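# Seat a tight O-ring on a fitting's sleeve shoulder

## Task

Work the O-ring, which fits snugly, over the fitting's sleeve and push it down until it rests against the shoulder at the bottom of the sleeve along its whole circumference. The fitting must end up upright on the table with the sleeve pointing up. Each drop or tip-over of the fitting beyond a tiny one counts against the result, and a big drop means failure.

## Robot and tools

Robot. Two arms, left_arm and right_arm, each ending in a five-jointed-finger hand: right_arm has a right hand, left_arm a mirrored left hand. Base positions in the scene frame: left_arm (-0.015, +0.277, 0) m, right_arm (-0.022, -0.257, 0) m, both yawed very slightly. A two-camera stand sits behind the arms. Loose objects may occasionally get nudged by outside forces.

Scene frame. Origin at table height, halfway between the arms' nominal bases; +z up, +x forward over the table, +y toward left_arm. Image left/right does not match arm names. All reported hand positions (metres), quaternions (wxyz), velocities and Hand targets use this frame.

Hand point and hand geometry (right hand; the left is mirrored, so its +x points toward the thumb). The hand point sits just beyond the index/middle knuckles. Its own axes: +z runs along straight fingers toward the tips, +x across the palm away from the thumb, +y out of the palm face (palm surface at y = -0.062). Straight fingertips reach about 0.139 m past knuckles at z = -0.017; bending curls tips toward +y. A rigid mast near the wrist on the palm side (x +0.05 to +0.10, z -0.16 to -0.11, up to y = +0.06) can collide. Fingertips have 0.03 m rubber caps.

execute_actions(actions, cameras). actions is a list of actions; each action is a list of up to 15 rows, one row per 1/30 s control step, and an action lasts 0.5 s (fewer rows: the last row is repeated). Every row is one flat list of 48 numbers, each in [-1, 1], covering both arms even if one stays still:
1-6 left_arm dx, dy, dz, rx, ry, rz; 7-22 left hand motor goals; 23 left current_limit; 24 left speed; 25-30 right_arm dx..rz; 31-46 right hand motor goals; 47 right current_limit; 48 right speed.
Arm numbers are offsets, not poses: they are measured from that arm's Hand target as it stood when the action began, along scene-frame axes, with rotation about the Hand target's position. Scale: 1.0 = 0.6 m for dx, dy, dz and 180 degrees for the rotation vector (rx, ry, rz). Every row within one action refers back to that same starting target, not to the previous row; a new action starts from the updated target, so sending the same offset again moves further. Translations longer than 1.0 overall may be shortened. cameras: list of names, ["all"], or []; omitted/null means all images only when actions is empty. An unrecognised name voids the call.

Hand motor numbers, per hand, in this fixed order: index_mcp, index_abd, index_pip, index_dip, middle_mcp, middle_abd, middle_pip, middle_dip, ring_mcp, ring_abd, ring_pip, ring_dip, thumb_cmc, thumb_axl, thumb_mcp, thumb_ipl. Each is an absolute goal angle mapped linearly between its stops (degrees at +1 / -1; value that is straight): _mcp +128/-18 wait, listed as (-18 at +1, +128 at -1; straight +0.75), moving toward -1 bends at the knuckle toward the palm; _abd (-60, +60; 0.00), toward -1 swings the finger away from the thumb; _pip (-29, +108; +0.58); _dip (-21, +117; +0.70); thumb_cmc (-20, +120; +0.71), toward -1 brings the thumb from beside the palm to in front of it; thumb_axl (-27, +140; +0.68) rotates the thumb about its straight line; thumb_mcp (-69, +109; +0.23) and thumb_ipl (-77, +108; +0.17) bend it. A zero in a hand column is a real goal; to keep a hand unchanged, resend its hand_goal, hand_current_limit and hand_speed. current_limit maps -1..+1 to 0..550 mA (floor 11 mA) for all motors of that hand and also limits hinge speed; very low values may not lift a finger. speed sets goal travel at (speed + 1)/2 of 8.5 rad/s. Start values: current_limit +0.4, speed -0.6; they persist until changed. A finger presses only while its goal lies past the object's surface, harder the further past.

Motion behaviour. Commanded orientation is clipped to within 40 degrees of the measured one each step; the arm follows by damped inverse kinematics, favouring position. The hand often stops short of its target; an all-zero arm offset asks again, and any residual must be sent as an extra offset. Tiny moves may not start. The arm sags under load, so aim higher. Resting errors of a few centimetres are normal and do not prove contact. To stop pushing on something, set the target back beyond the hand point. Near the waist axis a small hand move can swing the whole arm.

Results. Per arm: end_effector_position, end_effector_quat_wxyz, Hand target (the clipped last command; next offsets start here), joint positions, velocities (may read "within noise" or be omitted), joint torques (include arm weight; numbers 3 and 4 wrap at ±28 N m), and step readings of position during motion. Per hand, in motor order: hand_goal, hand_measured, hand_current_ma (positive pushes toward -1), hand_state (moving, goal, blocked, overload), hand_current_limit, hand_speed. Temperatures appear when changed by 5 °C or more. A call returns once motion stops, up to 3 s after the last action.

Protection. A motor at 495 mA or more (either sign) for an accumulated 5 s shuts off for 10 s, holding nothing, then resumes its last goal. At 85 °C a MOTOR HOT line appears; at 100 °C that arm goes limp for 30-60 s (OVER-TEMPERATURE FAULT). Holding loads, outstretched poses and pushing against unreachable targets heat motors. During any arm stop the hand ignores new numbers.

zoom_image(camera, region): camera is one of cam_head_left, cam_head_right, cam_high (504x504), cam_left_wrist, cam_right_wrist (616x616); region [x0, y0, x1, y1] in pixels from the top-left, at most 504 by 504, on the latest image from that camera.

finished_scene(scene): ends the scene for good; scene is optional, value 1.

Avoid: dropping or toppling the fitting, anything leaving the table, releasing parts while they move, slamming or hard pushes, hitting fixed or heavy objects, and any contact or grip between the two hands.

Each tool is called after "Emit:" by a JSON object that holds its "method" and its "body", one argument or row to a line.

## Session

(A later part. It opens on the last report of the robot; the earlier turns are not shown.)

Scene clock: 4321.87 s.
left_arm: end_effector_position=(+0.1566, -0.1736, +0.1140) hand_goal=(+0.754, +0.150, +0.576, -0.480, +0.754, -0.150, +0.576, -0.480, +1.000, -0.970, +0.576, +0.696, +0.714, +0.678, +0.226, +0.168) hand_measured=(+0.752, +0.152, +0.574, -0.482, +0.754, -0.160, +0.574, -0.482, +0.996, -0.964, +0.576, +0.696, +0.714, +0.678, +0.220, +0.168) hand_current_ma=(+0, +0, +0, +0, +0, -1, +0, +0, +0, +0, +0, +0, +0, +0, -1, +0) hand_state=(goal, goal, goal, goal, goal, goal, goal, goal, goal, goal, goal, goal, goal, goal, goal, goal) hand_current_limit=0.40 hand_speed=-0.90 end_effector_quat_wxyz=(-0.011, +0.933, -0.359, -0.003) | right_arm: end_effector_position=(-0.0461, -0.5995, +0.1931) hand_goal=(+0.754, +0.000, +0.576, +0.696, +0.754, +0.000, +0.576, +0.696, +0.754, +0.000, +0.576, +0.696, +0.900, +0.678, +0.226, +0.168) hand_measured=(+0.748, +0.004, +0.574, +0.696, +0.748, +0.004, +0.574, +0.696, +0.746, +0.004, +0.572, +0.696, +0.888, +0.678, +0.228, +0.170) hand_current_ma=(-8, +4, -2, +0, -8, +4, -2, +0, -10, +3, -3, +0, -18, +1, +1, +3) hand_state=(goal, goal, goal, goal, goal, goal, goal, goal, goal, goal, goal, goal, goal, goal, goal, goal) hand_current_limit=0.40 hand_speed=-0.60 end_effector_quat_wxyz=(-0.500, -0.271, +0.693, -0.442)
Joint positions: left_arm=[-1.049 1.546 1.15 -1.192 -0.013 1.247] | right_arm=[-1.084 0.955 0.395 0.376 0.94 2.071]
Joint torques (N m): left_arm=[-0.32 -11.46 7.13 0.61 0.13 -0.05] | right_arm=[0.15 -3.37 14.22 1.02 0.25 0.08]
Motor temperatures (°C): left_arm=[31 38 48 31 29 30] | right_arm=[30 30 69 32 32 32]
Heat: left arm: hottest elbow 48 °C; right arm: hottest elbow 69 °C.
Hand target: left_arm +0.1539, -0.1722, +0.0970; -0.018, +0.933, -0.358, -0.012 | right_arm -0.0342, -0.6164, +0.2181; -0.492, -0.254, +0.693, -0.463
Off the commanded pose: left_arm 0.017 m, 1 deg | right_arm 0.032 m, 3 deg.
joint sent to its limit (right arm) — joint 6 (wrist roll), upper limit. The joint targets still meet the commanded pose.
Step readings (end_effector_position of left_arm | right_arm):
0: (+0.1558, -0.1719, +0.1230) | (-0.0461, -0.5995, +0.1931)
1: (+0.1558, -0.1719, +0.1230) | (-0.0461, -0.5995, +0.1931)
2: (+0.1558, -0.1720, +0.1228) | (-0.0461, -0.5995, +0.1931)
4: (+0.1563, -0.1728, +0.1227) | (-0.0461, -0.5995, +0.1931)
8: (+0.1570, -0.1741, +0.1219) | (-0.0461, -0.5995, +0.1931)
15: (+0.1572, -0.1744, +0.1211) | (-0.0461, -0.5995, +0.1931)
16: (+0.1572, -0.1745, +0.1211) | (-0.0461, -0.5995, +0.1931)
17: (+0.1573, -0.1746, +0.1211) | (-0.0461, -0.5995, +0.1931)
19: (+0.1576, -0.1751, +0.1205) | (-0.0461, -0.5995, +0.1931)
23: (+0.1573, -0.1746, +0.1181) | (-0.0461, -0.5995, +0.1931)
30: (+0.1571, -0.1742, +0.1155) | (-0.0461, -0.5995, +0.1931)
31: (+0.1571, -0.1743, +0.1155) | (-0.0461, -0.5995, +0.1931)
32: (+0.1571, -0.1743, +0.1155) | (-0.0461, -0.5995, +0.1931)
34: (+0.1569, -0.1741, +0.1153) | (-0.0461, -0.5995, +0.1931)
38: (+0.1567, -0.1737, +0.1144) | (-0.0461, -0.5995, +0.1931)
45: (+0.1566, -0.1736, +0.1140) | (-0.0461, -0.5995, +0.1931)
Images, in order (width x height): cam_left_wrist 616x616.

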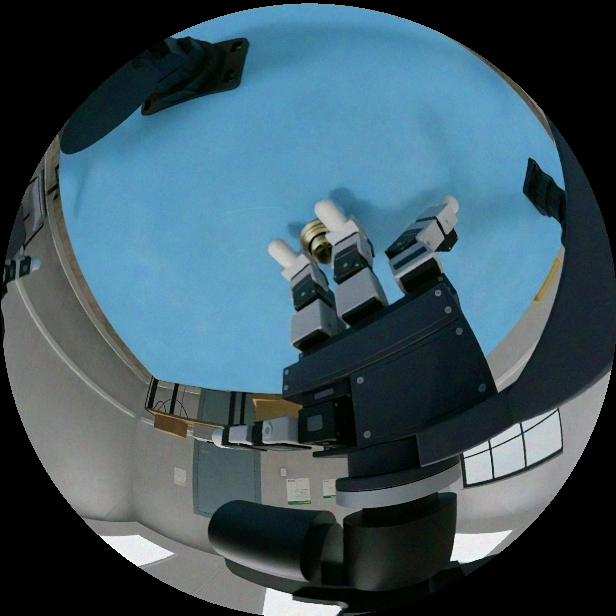

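Well centred. Press down.

Emit:
{"method": "execute_actions", "body": {
  "actions": [
    [[0,0,-0.007,0,0,0,0.754,0.15,0.576,-0.48,0.754,-0.15,0.576,-0.48,1.0,-0.97,0.576,0.696,0.714,0.678,0.226,0.168,0.4,-0.9,0,0,0,0,0,0,0.754,0,0.576,0.696,0.754,0,0.576,0.696,0.754,0,0.576,0.696,0.9,0.678,0.226,0.168,0.4,-0.6]],
    [[0,0,-0.007,0,0,0,0.754,0.15,0.576,-0.48,0.754,-0.15,0.576,-0.48,1.0,-0.97,0.576,0.696,0.714,0.678,0.226,0.168,0.4,-0.9,0,0,0,0,0,0,0.754,0,0.576,0.696,0.754,0,0.576,0.696,0.754,0,0.576,0.696,0.9,0.678,0.226,0.168,0.4,-0.6]],
    [[0,0,-0.007,0,0,0,0.754,0.15,0.576,-0.48,0.754,-0.15,0.576,-0.48,1.0,-0.97,0.576,0.696,0.714,0.678,0.226,0.168,0.4,-0.9,0,0,0,0,0,0,0.754,0,0.576,0.696,0.754,0,0.576,0.696,0.754,0,0.576,0.696,0.9,0.678,0.226,0.168,0.4,-0.6]],
    [[0,0,-0.007,0,0,0,0.754,0.15,0.576,-0.48,0.754,-0.15,0.576,-0.48,1.0,-0.97,0.576,0.696,0.714,0.678,0.226,0.168,0.4,-0.9,0,0,0,0,0,0,0.754,0,0.576,0.696,0.754,0,0.576,0.696,0.754,0,0.576,0.696,0.9,0.678,0.226,0.168,0.4,-0.6]],
    [[0,0,-0.007,0,0,0,0.754,0.15,0.576,-0.48,0.754,-0.15,0.576,-0.48,1.0,-0.97,0.576,0.696,0.714,0.678,0.226,0.168,0.4,-0.9,0,0,0,0,0,0,0.754,0,0.576,0.696,0.754,0,0.576,0.696,0.754,0,0.576,0.696,0.9,0.678,0.226,0.168,0.4,-0.6]]
  ]
}}

Scene clock: 4331.70 s.
left_arm: end_effector_position=(+0.1562, -0.1730, +0.1040) hand_goal=(+0.754, +0.150, +0.576, -0.480, +0.754, -0.150, +0.576, -0.480, +1.000, -0.970, +0.576, +0.696, +0.714, +0.678, +0.226, +0.168) hand_measured=(+0.754, +0.166, +0.576, -0.482, +0.754, -0.186, +0.576, -0.482, +0.996, -0.964, +0.576, +0.696, +0.714, +0.678, +0.220, +0.168) hand_current_ma=(+0, +3, +0, +0, +0, -16, +0, +0, +0, +0, +0, +0, +0, +0, -1, +0) hand_state=(goal, goal, goal, goal, goal, blocked, goal, goal, goal, goal, goal, goal, goal, goal, goal, goal) hand_current_limit=0.40 hand_speed=-0.90 end_effector_quat_wxyz=(-0.008, +0.933, -0.359, -0.001) | right_arm: end_effector_position=(-0.0461, -0.5995, +0.1931) hand_goal=(+0.754, +0.000, +0.576, +0.696, +0.754, +0.000, +0.576, +0.696, +0.754, +0.000, +0.576, +0.696, +0.900, +0.678, +0.226, +0.168) hand_measured=(+0.748, +0.004, +0.574, +0.696, +0.748, +0.004, +0.574, +0.696, +0.746, +0.004, +0.572, +0.696, +0.888, +0.678, +0.228, +0.170) hand_current_ma=(-8, +4, -2, +0, -8, +4, -2, +0, -10, +3, -3, +0, -18, +1, +1, +3) hand_state=(goal, goal, goal, goal, goal, goal, goal, goal, goal, goal, goal, goal, goal, goal, goal, goal) hand_current_limit=0.40 hand_speed=-0.60 end_effector_quat_wxyz=(-0.500, -0.271, +0.693, -0.442)
Joint positions: left_arm=[-1.049 1.552 1.127 -1.157 -0.012 1.247] | right_arm=[-1.084 0.955 0.395 0.376 0.94 2.071]
Joint torques (N m): left_arm=[-0.32 -9.47 6.38 1.42 0.11 -0.01] | right_arm=[0.09 -3.37 14.2 1.02 0.25 0.08]
Motor temperatures (°C): left_arm=[31 38 47 31 29 30] | right_arm=[30 30 69 32 32 32]
Heat: left arm: hottest elbow 47 °C; right arm: hottest elbow 69 °C.
Hand target: left_arm +0.1539, -0.1721, +0.0759; -0.018, +0.933, -0.358, -0.012 | right_arm -0.0342, -0.6164, +0.2181; -0.492, -0.254, +0.693, -0.463
Off the commanded pose: left_arm 0.028 m, 2 deg | right_arm 0.032 m, 3 deg.
joint sent to its limit (right arm) — joint 6 (wrist roll), upper limit. The joint targets still meet the commanded pose.
Step readings (end_effector_position of left_arm | right_arm):
0: (+0.1566, -0.1736, +0.1140) | (-0.0461, -0.5995, +0.1931)
1: (+0.1566, -0.1736, +0.1140) | (-0.0461, -0.5995, +0.1931)
2: (+0.1567, -0.1736, +0.1138) | (-0.0461, -0.5995, +0.1931)
4: (+0.1565, -0.1734, +0.1133) | (-0.0461, -0.5995, +0.1931)
8: (+0.1564, -0.1733, +0.1115) | (-0.0461, -0.5995, +0.1931)
15: (+0.1564, -0.1733, +0.1112) | (-0.0461, -0.5995, +0.1931)
16: (+0.1564, -0.1733, +0.1112) | (-0.0461, -0.5995, +0.1931)
17: (+0.1565, -0.1734, +0.1112) | (-0.0461, -0.5995, +0.1931)
19: (+0.1564, -0.1733, +0.1106) | (-0.0461, -0.5995, +0.1931)
23: (+0.1563, -0.1733, +0.1091) | (-0.0461, -0.5995, +0.1931)
30: (+0.1563, -0.1732, +0.1087) | (-0.0461, -0.5995, +0.1931)
31: (+0.1563, -0.1732, +0.1087) | (-0.0461, -0.5995, +0.1931)
32: (+0.1563, -0.1733, +0.1087) | (-0.0461, -0.5995, +0.1931)
34: (+0.1563, -0.1732, +0.1081) | (-0.0461, -0.5995, +0.1931)
38: (+0.1562, -0.1731, +0.1066) | (-0.0461, -0.5995, +0.1931)
45: (+0.1562, -0.1731, +0.1063) | (-0.0461, -0.5995, +0.1931)
46: (+0.1562, -0.1731, +0.1063) | (-0.0461, -0.5995, +0.1931)
47: (+0.1563, -0.1732, +0.1063) | (-0.0461, -0.5995, +0.1931)
49: (+0.1562, -0.1731, +0.1057) | (-0.0461, -0.5995, +0.1931)
53: (+0.1562, -0.1730, +0.1048) | (-0.0461, -0.5995, +0.1931)
60: (+0.1562, -0.1730, +0.1048) | (-0.0461, -0.5995, +0.1931)
61: (+0.1562, -0.1730, +0.1048) | (-0.0461, -0.5995, +0.1931)
62: (+0.1562, -0.1731, +0.1049) | (-0.0461, -0.5995, +0.1931)
64: (+0.1562, -0.1730, +0.1042) | (-0.0461, -0.5995, +0.1931)
68: (+0.1562, -0.1731, +0.1041) | (-0.0461, -0.5995, +0.1931)
75: (+0.1562, -0.1730, +0.1040) | (-0.0461, -0.5995, +0.1931)

Emit:
{"method": "execute_actions", "body": {
  "actions": [
    [[0,0,-0.008,0,0,0,0.754,0.15,0.576,-0.48,0.754,-0.15,0.576,-0.48,1.0,-0.97,0.576,0.696,0.714,0.678,0.226,0.168,0.4,-0.9,0,0,0,0,0,0,0.754,0,0.576,0.696,0.754,0,0.576,0.696,0.754,0,0.576,0.696,0.9,0.678,0.226,0.168,0.4,-0.6]],
    [[0,0,-0.008,0,0,0,0.754,0.15,0.576,-0.48,0.754,-0.15,0.576,-0.48,1.0,-0.97,0.576,0.696,0.714,0.678,0.226,0.168,0.4,-0.9,0,0,0,0,0,0,0.754,0,0.576,0.696,0.754,0,0.576,0.696,0.754,0,0.576,0.696,0.9,0.678,0.226,0.168,0.4,-0.6]]
  ],
  "cameras": ["cam_left_wrist"]
}}

Emit:
{"method": "zoom_image", "body": {
  "camera": "cam_left_wrist",
  "region": [290, 215, 350, 275]
}}

Scene clock: 4339.10 s.
left_arm: end_effector_position=(+0.1560, -0.1732, +0.1027) hand_goal=(+0.754, +0.150, +0.576, -0.480, +0.754, -0.150, +0.576, -0.480, +1.000, -0.970, +0.576, +0.696, +0.714, +0.678, +0.226, +0.168) hand_measured=(+0.758, +0.156, +0.576, -0.482, +0.758, -0.198, +0.578, -0.482, +0.996, -0.964, +0.576, +0.696, +0.714, +0.678, +0.220, +0.168) hand_current_ma=(+0, +1, +0, +0, +0, -29, +0, +0, +0, +0, +0, +0, +0, +0, -1, +0) hand_state=(goal, goal, goal, goal, goal, blocked, goal, goal, goal, goal, goal, goal, goal, goal, goal, goal) hand_current_limit=0.40 hand_speed=-0.90 end_effector_quat_wxyz=(-0.007, +0.933, -0.359, +0.001) | right_arm: end_effector_position=(-0.0461, -0.5995, +0.1931) hand_goal=(+0.754, +0.000, +0.576, +0.696, +0.754, +0.000, +0.576, +0.696, +0.754, +0.000, +0.576, +0.696, +0.900, +0.678, +0.226, +0.168) hand_measured=(+0.748, +0.004, +0.574, +0.696, +0.748, +0.004, +0.574, +0.696, +0.746, +0.004, +0.572, +0.696, +0.888, +0.678, +0.228, +0.170) hand_current_ma=(-8, +4, -2, +0, -8, +4, -2, +0, -10, +3, -3, +0, -18, +1, +1, +3) hand_state=(goal, goal, goal, goal, goal, goal, goal, goal, goal, goal, goal, goal, goal, goal, goal, goal) hand_current_limit=0.40 hand_speed=-0.60 end_effector_quat_wxyz=(-0.500, -0.271, +0.693, -0.442)
Joint positions: left_arm=[-1.049 1.551 1.122 -1.149 -0.011 1.247] | right_arm=[-1.084 0.955 0.395 0.376 0.94 2.071]
Joint torques (N m): left_arm=[-0.09 -9.11 5.7 2 0.04 -0.04] | right_arm=[0.09 -3.37 14.2 1.02 0.25 0.08]
Motor temperatures (°C): left_arm=[31 38 47 31 29 30] | right_arm=[30 30 69 32 32 32]
Heat: left arm: hottest elbow 47 °C; right arm: hottest elbow 69 °C.
Hand target: left_arm +0.1539, -0.1722, +0.0663; -0.018, +0.933, -0.358, -0.012 | right_arm -0.0342, -0.6164, +0.2181; -0.492, -0.254, +0.693, -0.463
Off the commanded pose: left_arm 0.036 m, 2 deg | right_arm 0.032 m, 3 deg.
joint sent to its limit (right arm) — joint 6 (wrist roll), upper limit. The joint targets still meet the commanded pose.
Step readings (end_effector_position of left_arm | right_arm):
0: (+0.1562, -0.1730, +0.1040) | (-0.0461, -0.5995, +0.1931)
1: (+0.1562, -0.1730, +0.1040) | (-0.0461, -0.5995, +0.1931)
2: (+0.1562, -0.1731, +0.1040) | (-0.0461, -0.5995, +0.1931)
4: (+0.1561, -0.1731, +0.1035) | (-0.0461, -0.5995, +0.1931)
8: (+0.1561, -0.1731, +0.1033) | (-0.0461, -0.5995, +0.1931)
15: (+0.1561, -0.1732, +0.1033) | (-0.0461, -0.5995, +0.1931)
16: (+0.1561, -0.1732, +0.1033) | (-0.0461, -0.5995, +0.1931)
17: (+0.1562, -0.1732, +0.1034) | (-0.0461, -0.5995, +0.1931)
19: (+0.1560, -0.1732, +0.1029) | (-0.0461, -0.5995, +0.1931)
23: (+0.1560, -0.1731, +0.1028) | (-0.0461, -0.5995, +0.1931)
30: (+0.1560, -0.1732, +0.1027) | (-0.0461, -0.5995, +0.1931)
Images, in order (width x height): cam_left_wrist 616x616.

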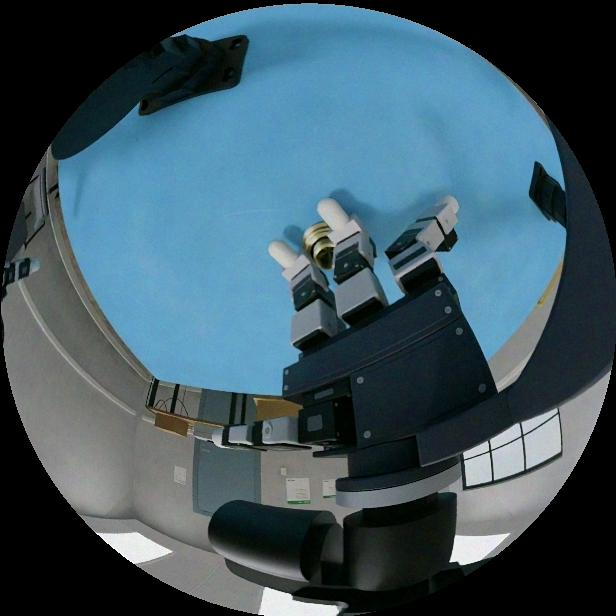

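Scaled by 8.400 from the camera's 616x616 image, which has a finer 880x880 frame.

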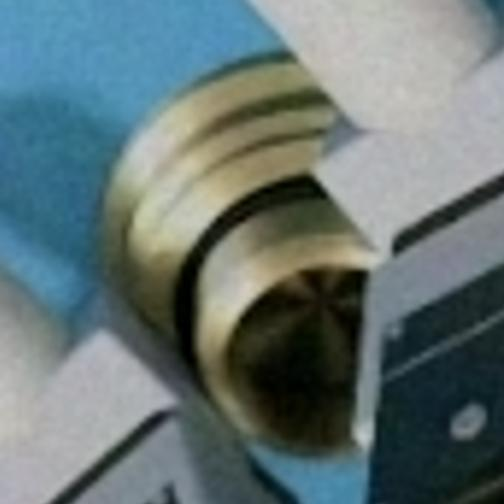

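Emit:
{"method": "execute_actions", "body": {
  "actions": [
    [[0,0,0.01,0,0,0,0.754,0.36,0.576,-0.48,0.754,-0.36,0.576,-0.48,1.0,-0.97,0.576,0.696,0.714,0.678,0.226,0.168,0.4,-0.8,0,0,0,0,0,0,0.754,0,0.576,0.696,0.754,0,0.576,0.696,0.754,0,0.576,0.696,0.9,0.678,0.226,0.168,0.4,-0.6]],
    [[0.005,-0.009,0.03,0,0,0,0.754,0.36,0.576,-0.48,0.754,-0.36,0.576,-0.48,1.0,-0.97,0.576,0.696,0.714,0.678,0.226,0.168,0.4,-0.8,0,0,0,0,0,0,0.754,0,0.576,0.696,0.754,0,0.576,0.696,0.754,0,0.576,0.696,0.9,0.678,0.226,0.168,0.4,-0.6]],
    [[0.005,-0.009,0.04,0,0,0,0.754,0.36,0.576,-0.48,0.754,-0.36,0.576,-0.48,1.0,-0.97,0.576,0.696,0.714,0.678,0.226,0.168,0.4,-0.8,0,0,0,0,0,0,0.754,0,0.576,0.696,0.754,0,0.576,0.696,0.754,0,0.576,0.696,0.9,0.678,0.226,0.168,0.4,-0.6]],
    [[0,0,0.04,0,0,0,0.754,0.36,0.576,-0.48,0.754,-0.36,0.576,-0.48,1.0,-0.97,0.576,0.696,0.714,0.678,0.226,0.168,0.4,-0.8,0,0,0,0,0,0,0.754,0,0.576,0.696,0.754,0,0.576,0.696,0.754,0,0.576,0.696,0.9,0.678,0.226,0.168,0.4,-0.6]]
  ],
  "cameras": ["cam_left_wrist"]
}}

Scene clock: 4354.10 s.
left_arm: end_effector_position=(+0.1520, -0.1657, +0.1170) hand_goal=(+0.754, +0.360, +0.576, -0.480, +0.754, -0.360, +0.576, -0.480, +1.000, -0.970, +0.576, +0.696, +0.714, +0.678, +0.226, +0.168) hand_measured=(+0.750, +0.362, +0.576, -0.482, +0.752, -0.362, +0.576, -0.482, +0.996, -0.964, +0.576, +0.696, +0.714, +0.678, +0.220, +0.168) hand_current_ma=(+0, +0, +0, +0, +0, +0, +0, +0, +0, +0, +0, +0, +0, +0, -1, +0) hand_state=(goal, goal, goal, goal, goal, goal, goal, goal, goal, goal, goal, goal, goal, goal, goal, goal) hand_current_limit=0.40 hand_speed=-0.80 end_effector_quat_wxyz=(-0.031, +0.932, -0.359, -0.029) | right_arm: end_effector_position=(-0.0461, -0.5995, +0.1931) hand_goal=(+0.754, +0.000, +0.576, +0.696, +0.754, +0.000, +0.576, +0.696, +0.754, +0.000, +0.576, +0.696, +0.900, +0.678, +0.226, +0.168) hand_measured=(+0.748, +0.004, +0.574, +0.696, +0.748, +0.004, +0.574, +0.696, +0.746, +0.004, +0.572, +0.696, +0.888, +0.678, +0.228, +0.170) hand_current_ma=(-8, +4, -2, +0, -8, +4, -2, +0, -10, +3, -3, +0, -18, +1, +1, +3) hand_state=(goal, goal, goal, goal, goal, goal, goal, goal, goal, goal, goal, goal, goal, goal, goal, goal) hand_current_limit=0.40 hand_speed=-0.60 end_effector_quat_wxyz=(-0.500, -0.271, +0.693, -0.442)
Joint positions: left_arm=[-1.049 1.559 1.18 -1.276 -0.012 1.247] | right_arm=[-1.084 0.955 0.395 0.376 0.94 2.071]
Joint torques (N m): left_arm=[-0.15 -13.63 12.67 -0.66 0.12 -0.04] | right_arm=[0.15 -3.37 14.2 1.02 0.25 0.08]
Motor temperatures (°C): left_arm=[31 37 46 31 29 30] | right_arm=[30 30 69 32 32 32]
Heat: left arm: hottest elbow 46 °C; right arm: hottest elbow 69 °C.
Hand target: left_arm +0.1598, -0.1830, +0.1383; -0.018, +0.933, -0.358, -0.012 | right_arm -0.0342, -0.6164, +0.2181; -0.492, -0.254, +0.693, -0.463
Off the commanded pose: left_arm 0.029 m, 2 deg | right_arm 0.032 m, 3 deg.
joint sent to its limit (right arm) — joint 6 (wrist roll), upper limit. The joint targets still meet the commanded pose.
Step readings (end_effector_position of left_arm | right_arm):
0: (+0.1560, -0.1732, +0.1027) | (-0.0461, -0.5995, +0.1931)
1: (+0.1561, -0.1732, +0.1027) | (-0.0461, -0.5995, +0.1931)
2: (+0.1562, -0.1736, +0.1028) | (-0.0461, -0.5995, +0.1931)
4: (+0.1569, -0.1749, +0.1031) | (-0.0461, -0.5995, +0.1931)
8: (+0.1584, -0.1775, +0.1030) | (-0.0461, -0.5995, +0.1931)
15: (+0.1568, -0.1748, +0.0908) | (-0.0461, -0.5995, +0.1931)
16: (+0.1566, -0.1744, +0.0888) | (-0.0461, -0.5995, +0.1931)
17: (+0.1565, -0.1743, +0.0875) | (-0.0461, -0.5995, +0.1931)
19: (+0.1562, -0.1737, +0.0867) | (-0.0461, -0.5995, +0.1931)
23: (+0.1552, -0.1720, +0.0864) | (-0.0461, -0.5995, +0.1931)
30: (+0.1551, -0.1718, +0.0864) | (-0.0461, -0.5995, +0.1931)
31: (+0.1550, -0.1716, +0.0863) | (-0.0461, -0.5995, +0.1931)
32: (+0.1550, -0.1714, +0.0867) | (-0.0461, -0.5995, +0.1931)
34: (+0.1549, -0.1707, +0.0892) | (-0.0461, -0.5995, +0.1931)
38: (+0.1544, -0.1699, +0.0948) | (-0.0461, -0.5995, +0.1931)
45: (+0.1543, -0.1697, +0.0969) | (-0.0461, -0.5995, +0.1931)
46: (+0.1542, -0.1696, +0.0970) | (-0.0461, -0.5995, +0.1931)
47: (+0.1543, -0.1696, +0.0979) | (-0.0461, -0.5995, +0.1931)
49: (+0.1540, -0.1691, +0.1014) | (-0.0461, -0.5995, +0.1931)
53: (+0.1526, -0.1667, +0.1109) | (-0.0461, -0.5995, +0.1931)
60: (+0.1523, -0.1661, +0.1170) | (-0.0461, -0.5995, +0.1931)
Images, in order (width x height): cam_left_wrist 616x616.

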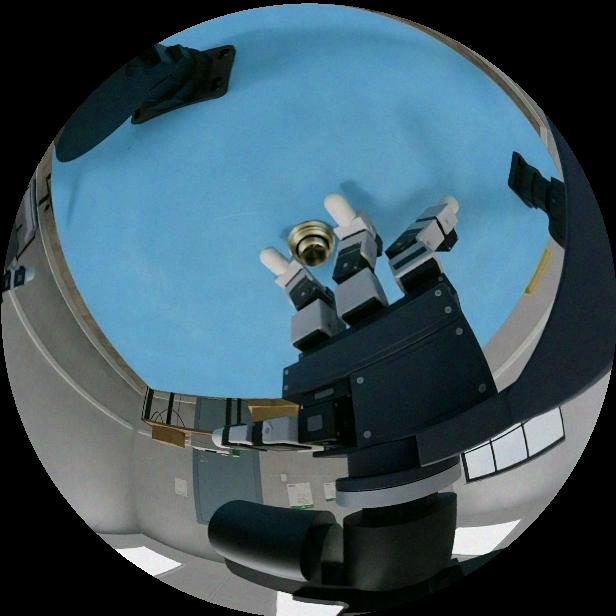

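Emit:
{"method": "execute_actions", "body": {
  "actions": [
    [[0,0,0.04,0,0,0,0.754,0.36,0.576,-0.48,0.754,-0.36,0.576,-0.48,1.0,-0.97,0.576,0.696,0.714,0.678,0.226,0.168,0.4,-0.8,0,0,0,0,0,0,0.754,0,0.576,0.696,0.754,0,0.576,0.696,0.754,0,0.576,0.696,0.9,0.678,0.226,0.168,0.4,-0.6]],
    [[0,0,0.05,0,0,0,0.754,0.36,0.576,-0.48,0.754,-0.36,0.576,-0.48,1.0,-0.97,0.576,0.696,0.714,0.678,0.226,0.168,0.4,-0.8,0,0,0,0,0,0,0.754,0,0.576,0.696,0.754,0,0.576,0.696,0.754,0,0.576,0.696,0.9,0.678,0.226,0.168,0.4,-0.6]]
  ],
  "cameras": ["cam_left_wrist"]
}}

Emit:
{"method": "zoom_image", "body": {
  "camera": "cam_left_wrist",
  "region": [276, 197, 331, 252]
}}

Scene clock: 4364.67 s.
left_arm: end_effector_position=(+0.1535, -0.1683, +0.1717) hand_goal=(+0.754, +0.360, +0.576, -0.480, +0.754, -0.360, +0.576, -0.480, +1.000, -0.970, +0.576, +0.696, +0.714, +0.678, +0.226, +0.168) hand_measured=(+0.750, +0.362, +0.576, -0.482, +0.752, -0.360, +0.576, -0.482, +0.996, -0.964, +0.576, +0.696, +0.714, +0.678, +0.220, +0.168) hand_current_ma=(+0, +0, +0, +0, +0, +0, +0, +0, +0, +0, +0, +0, +0, +0, -1, +0) hand_state=(goal, goal, goal, goal, goal, goal, goal, goal, goal, goal, goal, goal, goal, goal, goal, goal) hand_current_limit=0.40 hand_speed=-0.80 end_effector_quat_wxyz=(-0.030, +0.932, -0.359, -0.027) | right_arm: end_effector_position=(-0.0461, -0.5995, +0.1931) hand_goal=(+0.754, +0.000, +0.576, +0.696, +0.754, +0.000, +0.576, +0.696, +0.754, +0.000, +0.576, +0.696, +0.900, +0.678, +0.226, +0.168) hand_measured=(+0.748, +0.004, +0.574, +0.696, +0.748, +0.004, +0.574, +0.696, +0.746, +0.004, +0.572, +0.696, +0.888, +0.678, +0.228, +0.170) hand_current_ma=(-8, +4, -2, +0, -8, +4, -2, +0, -10, +3, -3, +0, -18, +1, +1, +3) hand_state=(goal, goal, goal, goal, goal, goal, goal, goal, goal, goal, goal, goal, goal, goal, goal, goal) hand_current_limit=0.40 hand_speed=-0.60 end_effector_quat_wxyz=(-0.500, -0.271, +0.693, -0.442)
Joint positions: left_arm=[-1.049 1.521 1.286 -1.416 -0.012 1.247] | right_arm=[-1.084 0.955 0.395 0.376 0.94 2.071]
Joint torques (N m): left_arm=[-0.32 -13.33 13.04 -0.64 0.14 -0.07] | right_arm=[0.15 -3.37 14.22 1.03 0.25 0.08]
Motor temperatures (°C): left_arm=[31 37 48 31 29 30] | right_arm=[30 30 69 32 32 32]
Heat: left arm: hottest elbow 48 °C; right arm: hottest elbow 69 °C.
Hand target: left_arm +0.1598, -0.1829, +0.1922; -0.018, +0.933, -0.358, -0.012 | right_arm -0.0342, -0.6164, +0.2181; -0.492, -0.254, +0.693, -0.463
Off the commanded pose: left_arm 0.026 m, 2 deg | right_arm 0.032 m, 3 deg.
joint sent to its limit (right arm) — joint 6 (wrist roll), upper limit. The joint targets still meet the commanded pose.
Step readings (end_effector_position of left_arm | right_arm):
0: (+0.1520, -0.1657, +0.1170) | (-0.0461, -0.5995, +0.1931)
1: (+0.1520, -0.1656, +0.1170) | (-0.0461, -0.5995, +0.1931)
2: (+0.1517, -0.1651, +0.1175) | (-0.0461, -0.5995, +0.1931)
4: (+0.1509, -0.1636, +0.1204) | (-0.0461, -0.5995, +0.1931)
8: (+0.1514, -0.1645, +0.1306) | (-0.0461, -0.5995, +0.1931)
15: (+0.1532, -0.1677, +0.1419) | (-0.0461, -0.5995, +0.1931)
16: (+0.1530, -0.1674, +0.1418) | (-0.0461, -0.5995, +0.1931)
17: (+0.1525, -0.1665, +0.1424) | (-0.0461, -0.5995, +0.1931)
19: (+0.1512, -0.1642, +0.1453) | (-0.0461, -0.5995, +0.1931)
23: (+0.1519, -0.1653, +0.1583) | (-0.0461, -0.5995, +0.1931)
30: (+0.1538, -0.1688, +0.1718) | (-0.0461, -0.5995, +0.1931)
Images, in order (width x height): cam_left_wrist 616x616.

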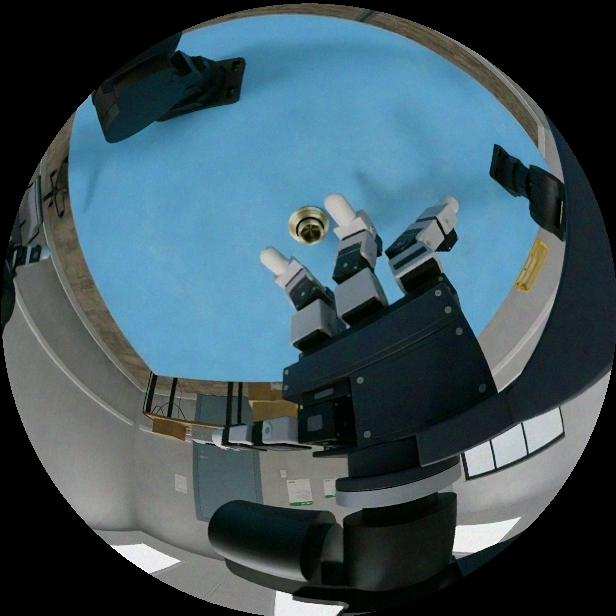

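Scaled by 9.164 from the camera's 616x616 image, which has a finer 880x880 frame.

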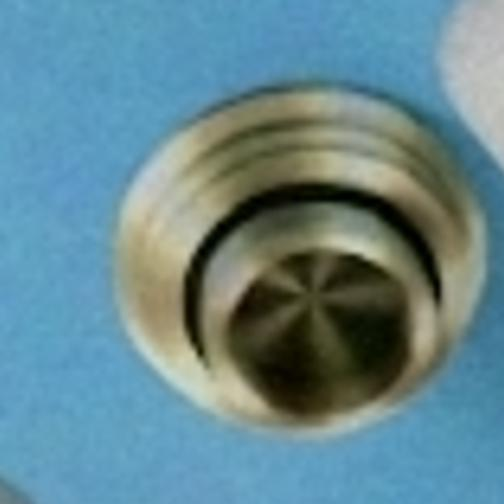

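Emit:
{"method": "execute_actions", "body": {
  "actions": [
    [[0.0625,0.0667,0.01,0,0,0,0.754,0.36,0.576,-0.48,0.754,-0.36,0.576,-0.48,1.0,-0.97,0.576,0.696,0.714,0.678,0.226,0.168,0.4,-0.8,0,0,0,0,0,0,0.754,0,0.576,0.696,0.754,0,0.576,0.696,0.754,0,0.576,0.696,0.9,0.678,0.226,0.168,0.4,-0.6]],
    [[0.0625,0.0667,0,0,0,0,0.754,0.36,0.576,-0.48,0.754,-0.36,0.576,-0.48,1.0,-0.97,0.576,0.696,0.714,0.678,0.226,0.168,0.4,-0.8,0,0,0,0,0,0,0.754,0,0.576,0.696,0.754,0,0.576,0.696,0.754,0,0.576,0.696,0.9,0.678,0.226,0.168,0.4,-0.6]],
    [[0.0625,0.0667,-0.02,0,0,0,0.754,0.36,0.576,-0.48,0.754,-0.36,0.576,-0.48,1.0,-0.97,0.576,0.696,0.714,0.678,0.226,0.168,0.4,-0.8,0,0,0,0,0,0,0.754,0,0.576,0.696,0.754,0,0.576,0.696,0.754,0,0.576,0.696,0.9,0.678,0.226,0.168,0.4,-0.6]],
    [[0.0625,0.0667,-0.03,0,0,0,0.754,0.36,0.576,-0.48,0.754,-0.36,0.576,-0.48,1.0,-0.97,0.576,0.696,0.714,0.678,0.226,0.168,0.4,-0.8,0,0,0,0,0,0,0.754,0,0.576,0.696,0.754,0,0.576,0.696,0.754,0,0.576,0.696,0.9,0.678,0.226,0.168,0.4,-0.6]]
  ],
  "cameras": ["cam_left_wrist", "cam_high"]
}}

Emit:
{"method": "zoom_image", "body": {
  "camera": "cam_left_wrist",
  "region": [176, 102, 226, 152]
}}

Emit:
{"method": "zoom_image", "body": {
  "camera": "cam_high",
  "region": [400, 195, 428, 223]
}}

Scene clock: 4378.60 s.
left_arm: end_effector_position=(+0.3131, -0.0219, +0.1834) hand_goal=(+0.754, +0.360, +0.576, -0.480, +0.754, -0.360, +0.576, -0.480, +1.000, -0.970, +0.576, +0.696, +0.714, +0.678, +0.226, +0.168) hand_measured=(+0.752, +0.362, +0.576, -0.482, +0.752, -0.360, +0.576, -0.482, +0.996, -0.964, +0.576, +0.696, +0.714, +0.678, +0.220, +0.168) hand_current_ma=(+0, +0, +0, +0, +0, +0, +0, +0, +0, +0, +0, +0, +0, +0, -1, +0) hand_state=(goal, goal, goal, goal, goal, goal, goal, goal, goal, goal, goal, goal, goal, goal, goal, goal) hand_current_limit=0.40 hand_speed=-0.80 end_effector_quat_wxyz=(-0.016, +0.937, -0.350, +0.000) | right_arm: end_effector_position=(-0.0461, -0.5995, +0.1931) hand_goal=(+0.754, +0.000, +0.576, +0.696, +0.754, +0.000, +0.576, +0.696, +0.754, +0.000, +0.576, +0.696, +0.900, +0.678, +0.226, +0.168) hand_measured=(+0.748, +0.004, +0.574, +0.696, +0.748, +0.004, +0.574, +0.696, +0.746, +0.004, +0.572, +0.696, +0.888, +0.678, +0.228, +0.170) hand_current_ma=(-8, +4, -2, +0, -8, +4, -2, +0, -10, +3, -3, +0, -18, +1, +1, +3) hand_state=(goal, goal, goal, goal, goal, goal, goal, goal, goal, goal, goal, goal, goal, goal, goal, goal) hand_current_limit=0.40 hand_speed=-0.60 end_effector_quat_wxyz=(-0.500, -0.271, +0.693, -0.442)
Joint positions: left_arm=[-0.544 1.481 1.27 -1.366 -0.031 1.734] | right_arm=[-1.084 0.955 0.395 0.376 0.94 2.071]
Joint torques (N m): left_arm=[-0.32 -10.87 7.72 0.47 0.17 0.13] | right_arm=[0.15 -3.37 14.22 1.03 0.25 0.08]
Motor temperatures (°C): left_arm=[31 37 51 31 29 30] | right_arm=[30 30 69 32 32 32]
Heat: left arm: hottest elbow 51 °C; right arm: hottest elbow 69 °C.
Hand target: left_arm +0.3100, -0.0229, +0.1683; -0.018, +0.933, -0.358, -0.012 | right_arm -0.0342, -0.6164, +0.2181; -0.492, -0.254, +0.693, -0.463
Off the commanded pose: left_arm 0.015 m, 2 deg | right_arm 0.032 m, 3 deg.
joint sent to its limit (right arm) — joint 6 (wrist roll), upper limit. The joint targets still meet the commanded pose.
Step readings (end_effector_position of left_arm | right_arm):
0: (+0.1535, -0.1682, +0.1717) | (-0.0461, -0.5995, +0.1931)
1: (+0.1536, -0.1682, +0.1717) | (-0.0461, -0.5995, +0.1931)
2: (+0.1550, -0.1673, +0.1718) | (-0.0461, -0.5995, +0.1931)
4: (+0.1600, -0.1634, +0.1734) | (-0.0461, -0.5995, +0.1931)
8: (+0.1841, -0.1486, +0.1801) | (-0.0461, -0.5995, +0.1931)
15: (+0.1975, -0.1374, +0.1865) | (-0.0461, -0.5995, +0.1931)
16: (+0.1971, -0.1373, +0.1865) | (-0.0461, -0.5995, +0.1931)
17: (+0.1980, -0.1362, +0.1866) | (-0.0461, -0.5995, +0.1931)
19: (+0.2024, -0.1316, +0.1872) | (-0.0461, -0.5995, +0.1931)
23: (+0.2255, -0.1141, +0.1899) | (-0.0461, -0.5995, +0.1931)
30: (+0.2383, -0.1019, +0.1920) | (-0.0461, -0.5995, +0.1931)
31: (+0.2379, -0.1018, +0.1920) | (-0.0461, -0.5995, +0.1931)
32: (+0.2386, -0.1005, +0.1921) | (-0.0461, -0.5995, +0.1931)
34: (+0.2427, -0.0951, +0.1922) | (-0.0461, -0.5995, +0.1931)
38: (+0.2649, -0.0756, +0.1921) | (-0.0461, -0.5995, +0.1931)
45: (+0.2772, -0.0628, +0.1921) | (-0.0461, -0.5995, +0.1931)
46: (+0.2769, -0.0628, +0.1921) | (-0.0461, -0.5995, +0.1931)
47: (+0.2779, -0.0617, +0.1919) | (-0.0461, -0.5995, +0.1931)
49: (+0.2830, -0.0574, +0.1906) | (-0.0461, -0.5995, +0.1931)
53: (+0.3025, -0.0357, +0.1864) | (-0.0461, -0.5995, +0.1931)
60: (+0.3140, -0.0221, +0.1836) | (-0.0461, -0.5995, +0.1931)
Images, in order (width x height): cam_high 504x504, cam_left_wrist 616x616.

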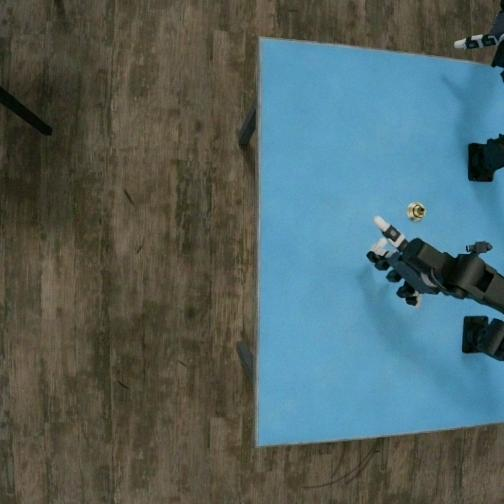

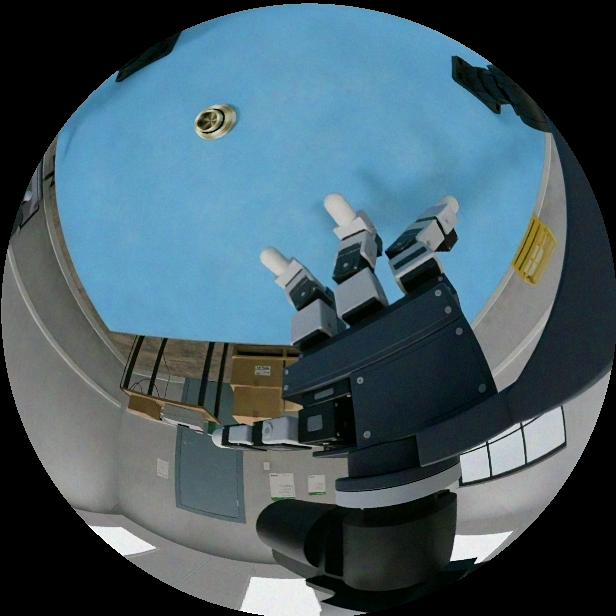

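Scaled by 10.080 from the camera's 616x616 image, which has a finer 880x880 frame.

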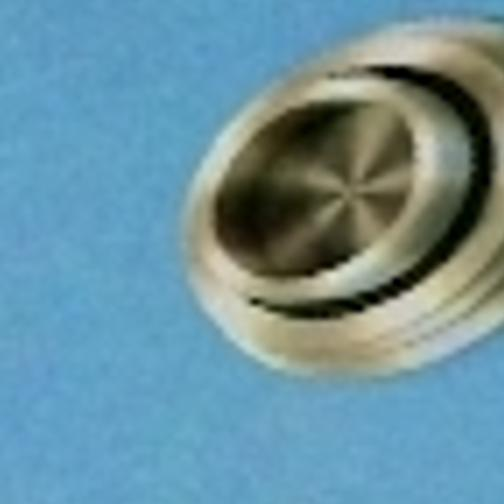

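Scaled by 18.000.

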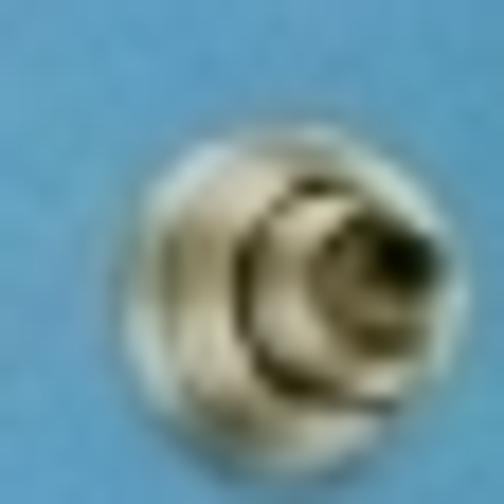

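Emit:
{"method": "finished_scene", "body": {

}}

The scene is finished: the task was done.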